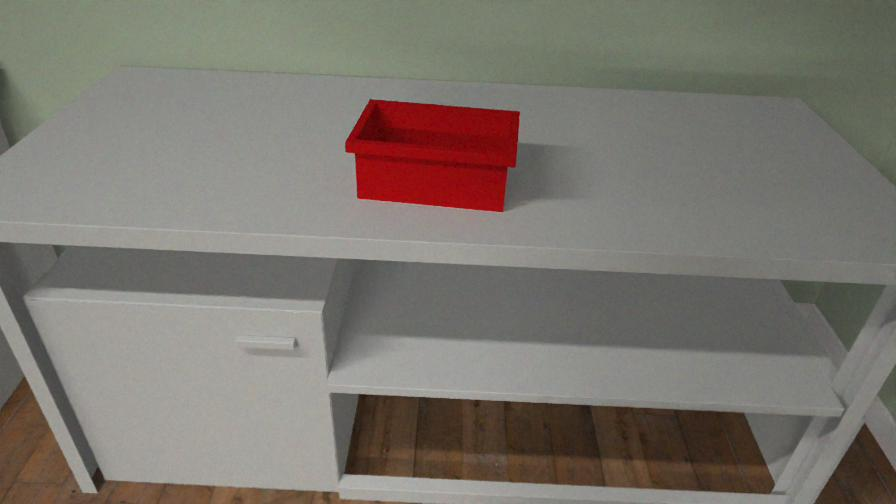

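Emit:
move(
  base={"turn_rad_s": 1.0, "for_s": 2.4667},
  cameras=[],
)

Emit:
move(
  joints={"head_tilt_rad":0.35},
  cameras=["head_camera"],
)

Scene clock: 711.17 s.
Joint torques (N m): left_arm=[-11.57 3.15 8.49 2.63 0.53 -0.94 0.48] | right_arm=[-10.7 1.8 -9.33 3.4 0.7 -0.24 -0.32]
External joint torques (N m): left_arm=[1.23 0.16 -0.91 -0.56 0.23 -0.04 0.5] | right_arm=[2.44 2.1 -0.62 -0.87 0.02 0.18 -0.34]
Motor temperatures (°C): left_arm=[29 31 30 32 37 34 40] | right_arm=[35 33 29 31 45 35 35]
Wrist force (N): left_arm=[-3.4 1.9 -8.8] | right_arm=[0.1 10.9 -13.2]
Wrist torque (N m): left_arm=[-0.11 -0.48 -0.17] | right_arm=[-0.07 0.72 0.51]
Wrist force, peak (N): left_arm=[-3.5 2.4 -9.2] | right_arm=[0.5 11.0 -13.4]
move: done
base_odometry: x=+1.753 y=+0.160 heading=+3.076
lidar_m: 3.74 3.47 2.15 1.38 1.24 1.26 1.23 1.59 0.97 1.17 2.53 3.40
base_status: done (sent for 2.47 of 2.47 s)
joint_positions: torso_squat_rad=+0.350 torso_shift_rad=+0.000 torso_pitch_rad=+0.200 torso_yaw_rad=+0.000 left_shoulder_pitch_rad=-1.906 left_shoulder_roll_rad=+1.686 left_shoulder_yaw_rad=-1.162 left_elbow_rad=-1.612 left_forearm_roll_rad=+2.140 left_wrist_pitch_rad=+1.539 left_hand_roll_rad=+0.505 left_gripper_m=+0.000 right_shoulder_pitch_rad=-2.153 right_shoulder_roll_rad=-1.603 right_shoulder_yaw_rad=+1.237 right_elbow_rad=-1.822 right_forearm_roll_rad=-1.941 right_wrist_pitch_rad=+1.763 right_hand_roll_rad=-0.839 right_gripper_m=+0.088 head_pan_rad=+0.000 head_tilt_rad=+0.450
joint_status: not commanded
wheel_motors_off: 0
motor_effort: left_wheel=+2(25) right_wheel=+2(27)
contact_limits: right_gripper_m 300 mA
chest: x=-0.1666 y=-0.0007 z=+1.2413 quat_wxyz=(+0.995, +0.000, +0.100, +0.000) (m; base frame)
left_hand: x=+0.2336 y=+0.2797 z=+1.3341 quat_wxyz=(+0.974, -0.172, -0.147, -0.026) (m; base frame)
right_hand: x=+0.1983 y=-0.2700 z=+1.3440 quat_wxyz=(+0.989, -0.002, -0.150, -0.002) (m; base frame)
pictures: none
No camera images: "cameras" was empty.

Scene clock: 711.77 s.
Joint torques (N m): left_arm=[-11.54 3.05 8.7 2.62 0.55 -0.91 0.45] | right_arm=[-11 1.72 -9.3 3.33 0.74 -0.24 -0.38]
External joint torques (N m): left_arm=[1.26 0.07 -0.7 -0.57 0.25 -0.01 0.47] | right_arm=[2.14 2.02 -0.59 -0.94 0.06 0.18 -0.39]
Motor temperatures (°C): left_arm=[29 31 30 32 37 34 40] | right_arm=[35 33 29 31 45 35 35]
Wrist force (N): left_arm=[-3.2 2.4 -8.8] | right_arm=[0.5 11.1 -13.2]
Wrist torque (N m): left_arm=[-0.17 -0.47 -0.17] | right_arm=[-0.09 0.77 0.51]
Wrist force, peak (N): left_arm=[-3.5 2.2 -9.0] | right_arm=[0.5 11.1 -13.2]
move: done
base_odometry: x=+1.753 y=+0.160 heading=+3.076
lidar_m: 3.74 3.47 2.16 1.38 1.25 1.26 1.23 1.59 0.97 1.17 2.53 3.40
base_status: not commanded
joint_positions: torso_squat_rad=+0.350 torso_shift_rad=+0.000 torso_pitch_rad=+0.200 torso_yaw_rad=+0.000 left_shoulder_pitch_rad=-1.906 left_shoulder_roll_rad=+1.686 left_shoulder_yaw_rad=-1.162 left_elbow_rad=-1.612 left_forearm_roll_rad=+2.140 left_wrist_pitch_rad=+1.539 left_hand_roll_rad=+0.505 left_gripper_m=+0.000 right_shoulder_pitch_rad=-2.153 right_shoulder_roll_rad=-1.603 right_shoulder_yaw_rad=+1.237 right_elbow_rad=-1.822 right_forearm_roll_rad=-1.941 right_wrist_pitch_rad=+1.763 right_hand_roll_rad=-0.839 right_gripper_m=+0.088 head_pan_rad=+0.000 head_tilt_rad=+0.350
joint_status: all done
wheel_motors_off: 0
motor_effort: left_wheel=+1(2) right_wheel=+3(3)
contact_limits: right_gripper_m 300 mA
chest: x=-0.1666 y=-0.0007 z=+1.2413 quat_wxyz=(+0.995, +0.000, +0.100, +0.000) (m; base frame)
left_hand: x=+0.2336 y=+0.2797 z=+1.3341 quat_wxyz=(+0.974, -0.172, -0.147, -0.026) (m; base frame)
right_hand: x=+0.1983 y=-0.2700 z=+1.3440 quat_wxyz=(+0.989, -0.002, -0.150, -0.002) (m; base frame)
pictures: head_camera
camera_calibration:
head_camera: T_world_to_cam=[[0.0129764, -0.998761, 0.0480438, -0.0700037], [-0.488309, -0.0482586, -0.871335, 1.25611], [0.872574, -0.0121534, -0.488331, 0.730664], [0, 0, 0, 1]] pos_world=[-0.0232814, -0.000419056, 1.45466]

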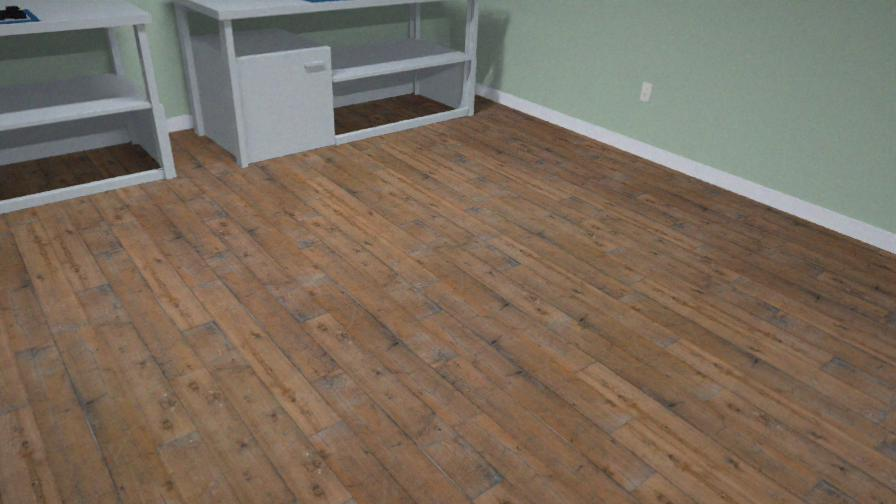

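Emit:
move(
  base={"x_m_s": 0.4, "for_s": 4.6},
  cameras=[],
)

Emit:
move(
  base={"x_m_s": 0.4, "for_s": 3.67},
  cameras=[],
)

Emit:
move(
  base={"turn_rad_s": 0.6, "for_s": 1.1333},
  joints={"torso_pitch_rad":0.5,"head_tilt_rad":0.2},
  cameras=["head_camera"],
)

Scene clock: 723.47 s.
Joint torques (N m): left_arm=[-11.53 2.86 8.64 2.56 0.53 -0.88 0.45] | right_arm=[-11.4 0.57 -8.72 3.78 0.68 -0.33 -0.31]
External joint torques (N m): left_arm=[1.26 -0.13 -0.76 -0.63 0.23 0.02 0.47] | right_arm=[1.75 0.88 -0.01 -0.49 0 0.09 -0.32]
Motor temperatures (°C): left_arm=[29 31 30 32 37 34 40] | right_arm=[35 33 29 31 45 35 35]
Wrist force (N): left_arm=[-3.4 2.0 -9.0] | right_arm=[-0.1 11.0 -13.1]
Wrist torque (N m): left_arm=[-0.11 -0.47 -0.18] | right_arm=[-0.09 0.71 0.51]
Wrist force, peak (N): left_arm=[-2.9 2.3 -9.4] | right_arm=[0.4 11.2 -13.5]
move: done
base_odometry: x=-0.083 y=+0.280 heading=+3.076
lidar_m: 2.68 1.94 2.02 2.50 2.41 2.43 2.98 2.33 2.62 2.44 2.21 2.23
base_status: done (sent for 4.6 of 4.6 s)
joint_positions: torso_squat_rad=+0.350 torso_shift_rad=+0.000 torso_pitch_rad=+0.200 torso_yaw_rad=+0.000 left_shoulder_pitch_rad=-1.906 left_shoulder_roll_rad=+1.686 left_shoulder_yaw_rad=-1.162 left_elbow_rad=-1.612 left_forearm_roll_rad=+2.140 left_wrist_pitch_rad=+1.539 left_hand_roll_rad=+0.505 left_gripper_m=+0.000 right_shoulder_pitch_rad=-2.152 right_shoulder_roll_rad=-1.603 right_shoulder_yaw_rad=+1.237 right_elbow_rad=-1.822 right_forearm_roll_rad=-1.941 right_wrist_pitch_rad=+1.763 right_hand_roll_rad=-0.839 right_gripper_m=+0.088 head_pan_rad=+0.000 head_tilt_rad=+0.350
joint_status: not commanded
wheel_motors_off: 0
motor_effort: left_wheel=+1(29) right_wheel=-3(30)
contact_limits: right_gripper_m 300 mA
chest: x=-0.1666 y=-0.0007 z=+1.2413 quat_wxyz=(+0.995, +0.000, +0.100, +0.000) (m; base frame)
left_hand: x=+0.2337 y=+0.2798 z=+1.3341 quat_wxyz=(+0.974, -0.172, -0.147, -0.026) (m; base frame)
right_hand: x=+0.1984 y=-0.2699 z=+1.3439 quat_wxyz=(+0.989, -0.002, -0.150, -0.002) (m; base frame)
pictures: none
No camera images: "cameras" was empty.

Scene clock: 728.50 s.
Joint torques (N m): left_arm=[-11.55 2.89 8.78 2.55 0.47 -0.87 0.46] | right_arm=[-11.66 0.37 -8.51 3.69 0.57 -0.31 -0.26]
External joint torques (N m): left_arm=[1.24 -0.1 -0.63 -0.63 0.17 0.02 0.48] | right_arm=[1.48 0.68 0.2 -0.58 -0.12 0.11 -0.28]
Motor temperatures (°C): left_arm=[29 31 30 32 37 34 40] | right_arm=[35 33 29 31 45 35 35]
Wrist force (N): left_arm=[-3.4 2.0 -8.6] | right_arm=[0.2 11.0 -12.7]
Wrist torque (N m): left_arm=[-0.14 -0.49 -0.18] | right_arm=[-0.08 0.73 0.50]
Wrist force, peak (N): left_arm=[-3.4 2.1 -9.3] | right_arm=[0.4 10.9 -13.6]
move: done
base_odometry: x=-1.547 y=+0.376 heading=+3.076
lidar_m: 1.21 1.50 0.88 1.04 2.53 3.36 3.86 3.48 2.22 1.41 1.28 1.30
base_status: done (sent for 3.67 of 3.67 s)
joint_positions: torso_squat_rad=+0.350 torso_shift_rad=+0.000 torso_pitch_rad=+0.200 torso_yaw_rad=+0.000 left_shoulder_pitch_rad=-1.906 left_shoulder_roll_rad=+1.686 left_shoulder_yaw_rad=-1.162 left_elbow_rad=-1.612 left_forearm_roll_rad=+2.140 left_wrist_pitch_rad=+1.539 left_hand_roll_rad=+0.505 left_gripper_m=+0.000 right_shoulder_pitch_rad=-2.152 right_shoulder_roll_rad=-1.603 right_shoulder_yaw_rad=+1.237 right_elbow_rad=-1.822 right_forearm_roll_rad=-1.941 right_wrist_pitch_rad=+1.763 right_hand_roll_rad=-0.839 right_gripper_m=+0.088 head_pan_rad=+0.000 head_tilt_rad=+0.350
joint_status: not commanded
wheel_motors_off: 0
motor_effort: left_wheel=+1(27) right_wheel=-3(19)
contact_limits: right_gripper_m 300 mA
chest: x=-0.1665 y=-0.0007 z=+1.2413 quat_wxyz=(+0.995, +0.000, +0.100, +0.000) (m; base frame)
left_hand: x=+0.2337 y=+0.2798 z=+1.3341 quat_wxyz=(+0.974, -0.172, -0.147, -0.026) (m; base frame)
right_hand: x=+0.1984 y=-0.2699 z=+1.3439 quat_wxyz=(+0.989, -0.002, -0.150, -0.002) (m; base frame)
pictures: none
No camera images: "cameras" was empty.

Scene clock: 731.07 s.
Joint torques (N m): left_arm=[-12.57 6.43 9.85 1.76 0.75 -0.38 0.43] | right_arm=[-13.28 -3.06 -9.75 2.45 0.17 -0.01 -0.5]
External joint torques (N m): left_arm=[1.04 -0.53 -0.34 -0.48 0.14 0.02 0.43] | right_arm=[1.47 0.84 0.17 -0.48 -0.08 0 -0.5]
Motor temperatures (°C): left_arm=[29 31 30 32 37 34 40] | right_arm=[35 33 29 31 45 35 35]
Wrist force (N): left_arm=[-1.6 2.0 -9.3] | right_arm=[2.1 10.6 -13.1]
Wrist torque (N m): left_arm=[-0.14 -0.38 -0.19] | right_arm=[-0.04 0.83 0.52]
Wrist force, peak (N): left_arm=[-2.7 2.1 -9.4] | right_arm=[2.3 11.0 -13.6]
move: done
base_odometry: x=-1.547 y=+0.376 heading=-2.565
lidar_m: 1.11 0.88 1.14 2.98 3.43 3.67 3.47 1.92 1.36 1.29 1.32 1.21
base_status: done (sent for 1.13 of 1.13 s)
joint_positions: torso_squat_rad=+0.350 torso_shift_rad=+0.000 torso_pitch_rad=+0.500 torso_yaw_rad=+0.000 left_shoulder_pitch_rad=-1.906 left_shoulder_roll_rad=+1.686 left_shoulder_yaw_rad=-1.162 left_elbow_rad=-1.612 left_forearm_roll_rad=+2.140 left_wrist_pitch_rad=+1.539 left_hand_roll_rad=+0.505 left_gripper_m=+0.000 right_shoulder_pitch_rad=-2.152 right_shoulder_roll_rad=-1.603 right_shoulder_yaw_rad=+1.237 right_elbow_rad=-1.822 right_forearm_roll_rad=-1.941 right_wrist_pitch_rad=+1.763 right_hand_roll_rad=-0.839 right_gripper_m=+0.088 head_pan_rad=+0.000 head_tilt_rad=+0.200
joint_status: all done
wheel_motors_off: 0
motor_effort: left_wheel=+1(25) right_wheel=+2(29)
contact_limits: right_gripper_m 300 mA
chest: x=-0.0797 y=-0.0007 z=+1.2096 quat_wxyz=(+0.969, +0.000, +0.247, +0.000) (m; base frame)
left_hand: x=+0.3300 y=+0.2799 z=+1.1800 quat_wxyz=(+0.985, -0.174, +0.000, +0.000) (m; base frame)
right_hand: x=+0.2993 y=-0.2699 z=+1.1998 quat_wxyz=(+1.000, -0.002, +0.000, -0.002) (m; base frame)
pictures: head_camera
camera_calibration:
head_camera: T_world_to_cam=[[0.0200871, -0.998759, 0.0455651, -0.065851], [-0.613105, -0.0483045, -0.788523, 1.16461], [0.789746, -0.0120971, -0.613315, 0.753984], [0, 0, 0, 1]] pos_world=[0.119897, -0.000392297, 1.38375]

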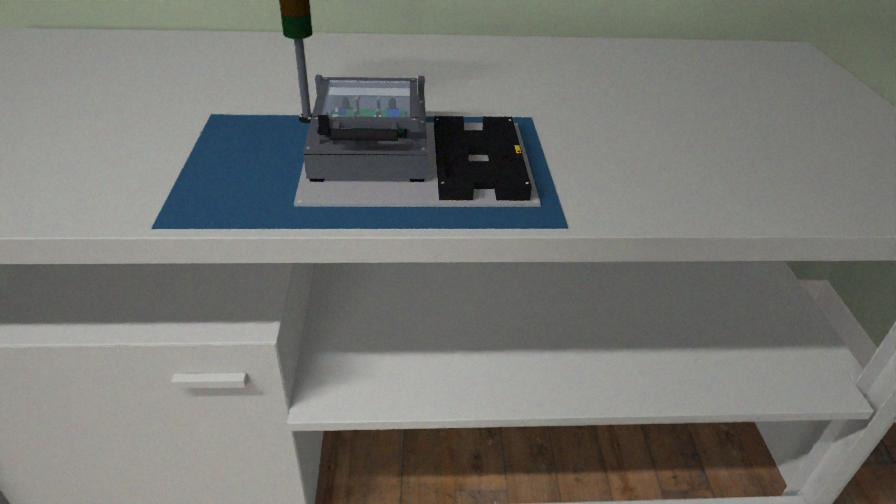

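Emit:
zoom_image(
  camera="head_camera",
  region=[280, 60, 560, 220],
)

Scaled by 1.800 from the camera's 896x504 image, which has a finer 1280x720 frame.

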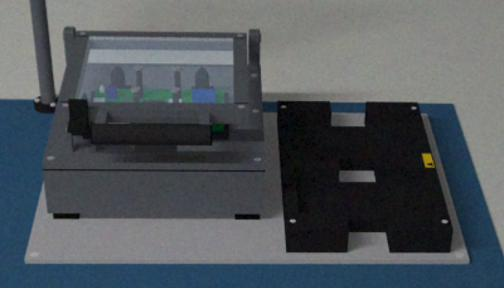

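Emit:
zoom_image(
  camera="head_camera",
  region=[300, 65, 440, 190],
)

Emit:
zoom_image(
  camera="head_camera",
  region=[430, 105, 550, 215],
)

Scaled by 3.600 from the camera's 896x504 image, which has a finer 1280x720 frame.

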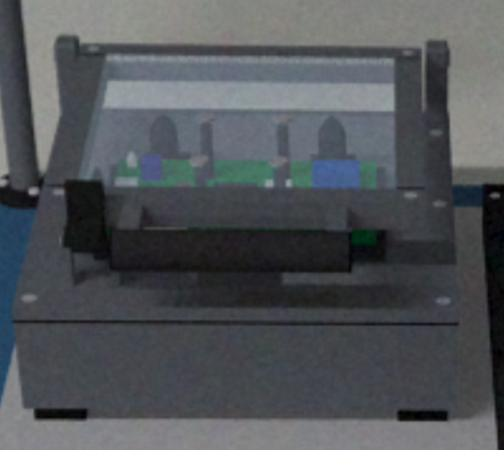

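Scaled by 4.200 from the camera's 896x504 image, which has a finer 1280x720 frame.

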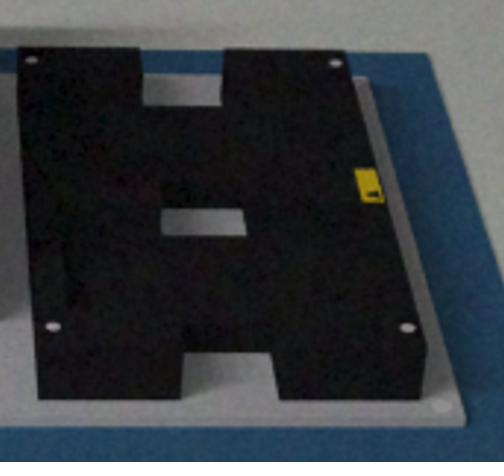

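Emit:
move(
  base={"turn_rad_s": 0.45, "for_s": 1.0},
  cameras=[],
)

Emit:
move(
  base={"x_m_s": 0.2, "for_s": 1.9},
  cameras=[],
)

Emit:
move(
  base={"turn_rad_s": -0.4, "for_s": 1.0333},
  joints={"head_tilt_rad":0.4},
  cameras=["head_camera"],
)

Emit:
zoom_image(
  camera="head_camera",
  region=[280, 40, 600, 220],
)

Scene clock: 755.97 s.
Joint torques (N m): left_arm=[-12.51 6.44 9.54 1.82 0.76 -0.4 0.48] | right_arm=[-13.19 -2.74 -9.73 2.52 0.16 -0.01 -0.33]
External joint torques (N m): left_arm=[1.1 -0.52 -0.65 -0.41 0.15 0 0.49] | right_arm=[1.56 1.17 0.18 -0.41 -0.1 0 -0.33]
Motor temperatures (°C): left_arm=[30 31 30 32 37 34 40] | right_arm=[35 33 29 31 45 35 35]
Wrist force (N): left_arm=[-1.9 1.9 -9.1] | right_arm=[2.1 10.7 -13.2]
Wrist torque (N m): left_arm=[-0.14 -0.42 -0.19] | right_arm=[-0.03 0.82 0.51]
Wrist force, peak (N): left_arm=[-1.6 2.4 -9.5] | right_arm=[2.0 11.4 -13.7]
move: done
base_odometry: x=-1.547 y=+0.376 heading=-2.115
lidar_m: 0.88 1.07 2.53 3.38 3.77 3.47 2.09 1.41 1.30 1.32 1.21 1.50
base_status: done (sent for 1 of 1 s)
joint_positions: torso_squat_rad=+0.350 torso_shift_rad=+0.000 torso_pitch_rad=+0.500 torso_yaw_rad=+0.000 left_shoulder_pitch_rad=-1.906 left_shoulder_roll_rad=+1.686 left_shoulder_yaw_rad=-1.162 left_elbow_rad=-1.612 left_forearm_roll_rad=+2.140 left_wrist_pitch_rad=+1.539 left_hand_roll_rad=+0.505 left_gripper_m=+0.000 right_shoulder_pitch_rad=-2.152 right_shoulder_roll_rad=-1.603 right_shoulder_yaw_rad=+1.237 right_elbow_rad=-1.822 right_forearm_roll_rad=-1.941 right_wrist_pitch_rad=+1.763 right_hand_roll_rad=-0.839 right_gripper_m=+0.088 head_pan_rad=+0.000 head_tilt_rad=+0.200
joint_status: not commanded
wheel_motors_off: 0
motor_effort: left_wheel=+3(19) right_wheel=+3(25)
contact_limits: right_gripper_m 300 mA
chest: x=-0.0797 y=-0.0007 z=+1.2096 quat_wxyz=(+0.969, +0.000, +0.247, +0.000) (m; base frame)
left_hand: x=+0.3300 y=+0.2798 z=+1.1800 quat_wxyz=(+0.985, -0.174, +0.000, +0.000) (m; base frame)
right_hand: x=+0.2993 y=-0.2699 z=+1.1998 quat_wxyz=(+1.000, -0.002, +0.000, -0.002) (m; base frame)
pictures: none
No camera images: "cameras" was empty.

Scene clock: 758.67 s.
Joint torques (N m): left_arm=[-12.49 6.64 9.57 1.72 0.8 -0.39 0.47] | right_arm=[-13.06 -3.09 -9.55 2.63 0.09 0.01 -0.35]
External joint torques (N m): left_arm=[1.12 -0.32 -0.62 -0.51 0.19 0.01 0.47] | right_arm=[1.68 0.82 0.37 -0.29 -0.17 0.01 -0.35]
Motor temperatures (°C): left_arm=[30 31 30 32 37 34 40] | right_arm=[35 33 29 31 45 35 35]
Wrist force (N): left_arm=[-1.7 2.0 -9.1] | right_arm=[2.1 10.9 -13.1]
Wrist torque (N m): left_arm=[-0.13 -0.39 -0.18] | right_arm=[-0.06 0.83 0.52]
Wrist force, peak (N): left_arm=[-1.3 2.2 -9.5] | right_arm=[2.2 11.1 -13.5]
move: done
base_odometry: x=-1.743 y=+0.051 heading=-2.115
lidar_m: 0.50 0.63 2.27 3.23 4.06 3.83 2.36 1.55 1.44 1.13 1.26 0.58
base_status: done (sent for 1.9 of 1.9 s)
joint_positions: torso_squat_rad=+0.350 torso_shift_rad=+0.000 torso_pitch_rad=+0.500 torso_yaw_rad=+0.000 left_shoulder_pitch_rad=-1.906 left_shoulder_roll_rad=+1.686 left_shoulder_yaw_rad=-1.162 left_elbow_rad=-1.612 left_forearm_roll_rad=+2.140 left_wrist_pitch_rad=+1.539 left_hand_roll_rad=+0.505 left_gripper_m=+0.000 right_shoulder_pitch_rad=-2.152 right_shoulder_roll_rad=-1.603 right_shoulder_yaw_rad=+1.237 right_elbow_rad=-1.822 right_forearm_roll_rad=-1.941 right_wrist_pitch_rad=+1.763 right_hand_roll_rad=-0.839 right_gripper_m=+0.088 head_pan_rad=+0.000 head_tilt_rad=+0.200
joint_status: not commanded
wheel_motors_off: 0
motor_effort: left_wheel=-1(24) right_wheel=-1(29)
contact_limits: right_gripper_m 300 mA
chest: x=-0.0797 y=-0.0007 z=+1.2096 quat_wxyz=(+0.969, +0.000, +0.247, +0.000) (m; base frame)
left_hand: x=+0.3300 y=+0.2799 z=+1.1799 quat_wxyz=(+0.985, -0.174, +0.000, +0.000) (m; base frame)
right_hand: x=+0.2993 y=-0.2699 z=+1.1998 quat_wxyz=(+1.000, -0.002, +0.000, -0.002) (m; base frame)
pictures: none
No camera images: "cameras" was empty.

Scene clock: 760.80 s.
Joint torques (N m): left_arm=[-12.47 6.78 9.84 1.74 0.76 -0.37 0.46] | right_arm=[-13.28 -2.9 -9.54 2.58 0.13 -0.02 -0.41]
External joint torques (N m): left_arm=[1.14 -0.17 -0.35 -0.49 0.15 0.04 0.46] | right_arm=[1.47 1.01 0.37 -0.34 -0.13 -0.01 -0.41]
Motor temperatures (°C): left_arm=[30 31 30 32 37 34 40] | right_arm=[35 33 29 31 45 35 35]
Wrist force (N): left_arm=[-1.5 2.1 -9.2] | right_arm=[2.3 11.0 -13.3]
Wrist torque (N m): left_arm=[-0.13 -0.37 -0.20] | right_arm=[-0.09 0.87 0.53]
Wrist force, peak (N): left_arm=[-1.8 2.4 -9.3] | right_arm=[2.3 11.1 -13.6]
move: done
base_odometry: x=-1.743 y=+0.051 heading=-2.528
lidar_m: 0.50 0.51 0.69 2.28 3.30 3.96 3.84 2.07 1.50 1.44 1.13 1.21
base_status: done (sent for 1.03 of 1.03 s)
joint_positions: torso_squat_rad=+0.350 torso_shift_rad=+0.000 torso_pitch_rad=+0.500 torso_yaw_rad=+0.000 left_shoulder_pitch_rad=-1.906 left_shoulder_roll_rad=+1.686 left_shoulder_yaw_rad=-1.162 left_elbow_rad=-1.612 left_forearm_roll_rad=+2.140 left_wrist_pitch_rad=+1.539 left_hand_roll_rad=+0.505 left_gripper_m=+0.000 right_shoulder_pitch_rad=-2.152 right_shoulder_roll_rad=-1.603 right_shoulder_yaw_rad=+1.237 right_elbow_rad=-1.822 right_forearm_roll_rad=-1.941 right_wrist_pitch_rad=+1.763 right_hand_roll_rad=-0.839 right_gripper_m=+0.088 head_pan_rad=+0.000 head_tilt_rad=+0.400
joint_status: all done
wheel_motors_off: 0
motor_effort: left_wheel=+3(23) right_wheel=+0(23)
contact_limits: right_gripper_m 300 mA
chest: x=-0.0797 y=-0.0007 z=+1.2096 quat_wxyz=(+0.969, +0.000, +0.247, +0.000) (m; base frame)
left_hand: x=+0.3300 y=+0.2799 z=+1.1800 quat_wxyz=(+0.985, -0.174, +0.000, +0.000) (m; base frame)
right_hand: x=+0.2993 y=-0.2699 z=+1.1998 quat_wxyz=(+1.000, -0.002, +0.000, -0.002) (m; base frame)
pictures: head_camera
camera_calibration:
head_camera: T_world_to_cam=[[0.0289061, -0.998756, 0.0406223, -0.0593713], [-0.757485, -0.0484036, -0.651056, 0.980763], [0.652213, -0.0119513, -0.757942, 0.957696], [0, 0, 0, 1]] pos_world=[0.120007, -0.00037935, 1.36682]

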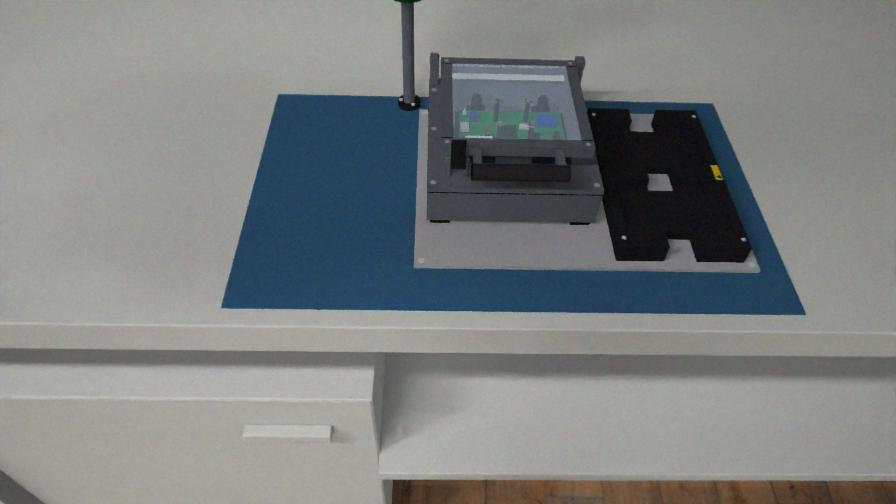

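Scaled by 1.575 from the camera's 896x504 image, which has a finer 1280x720 frame.

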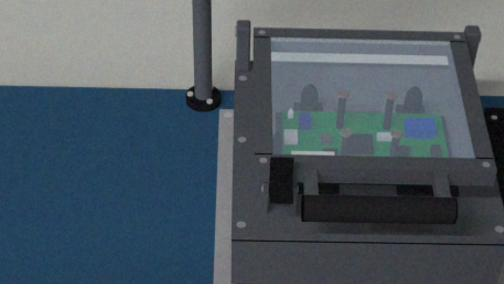

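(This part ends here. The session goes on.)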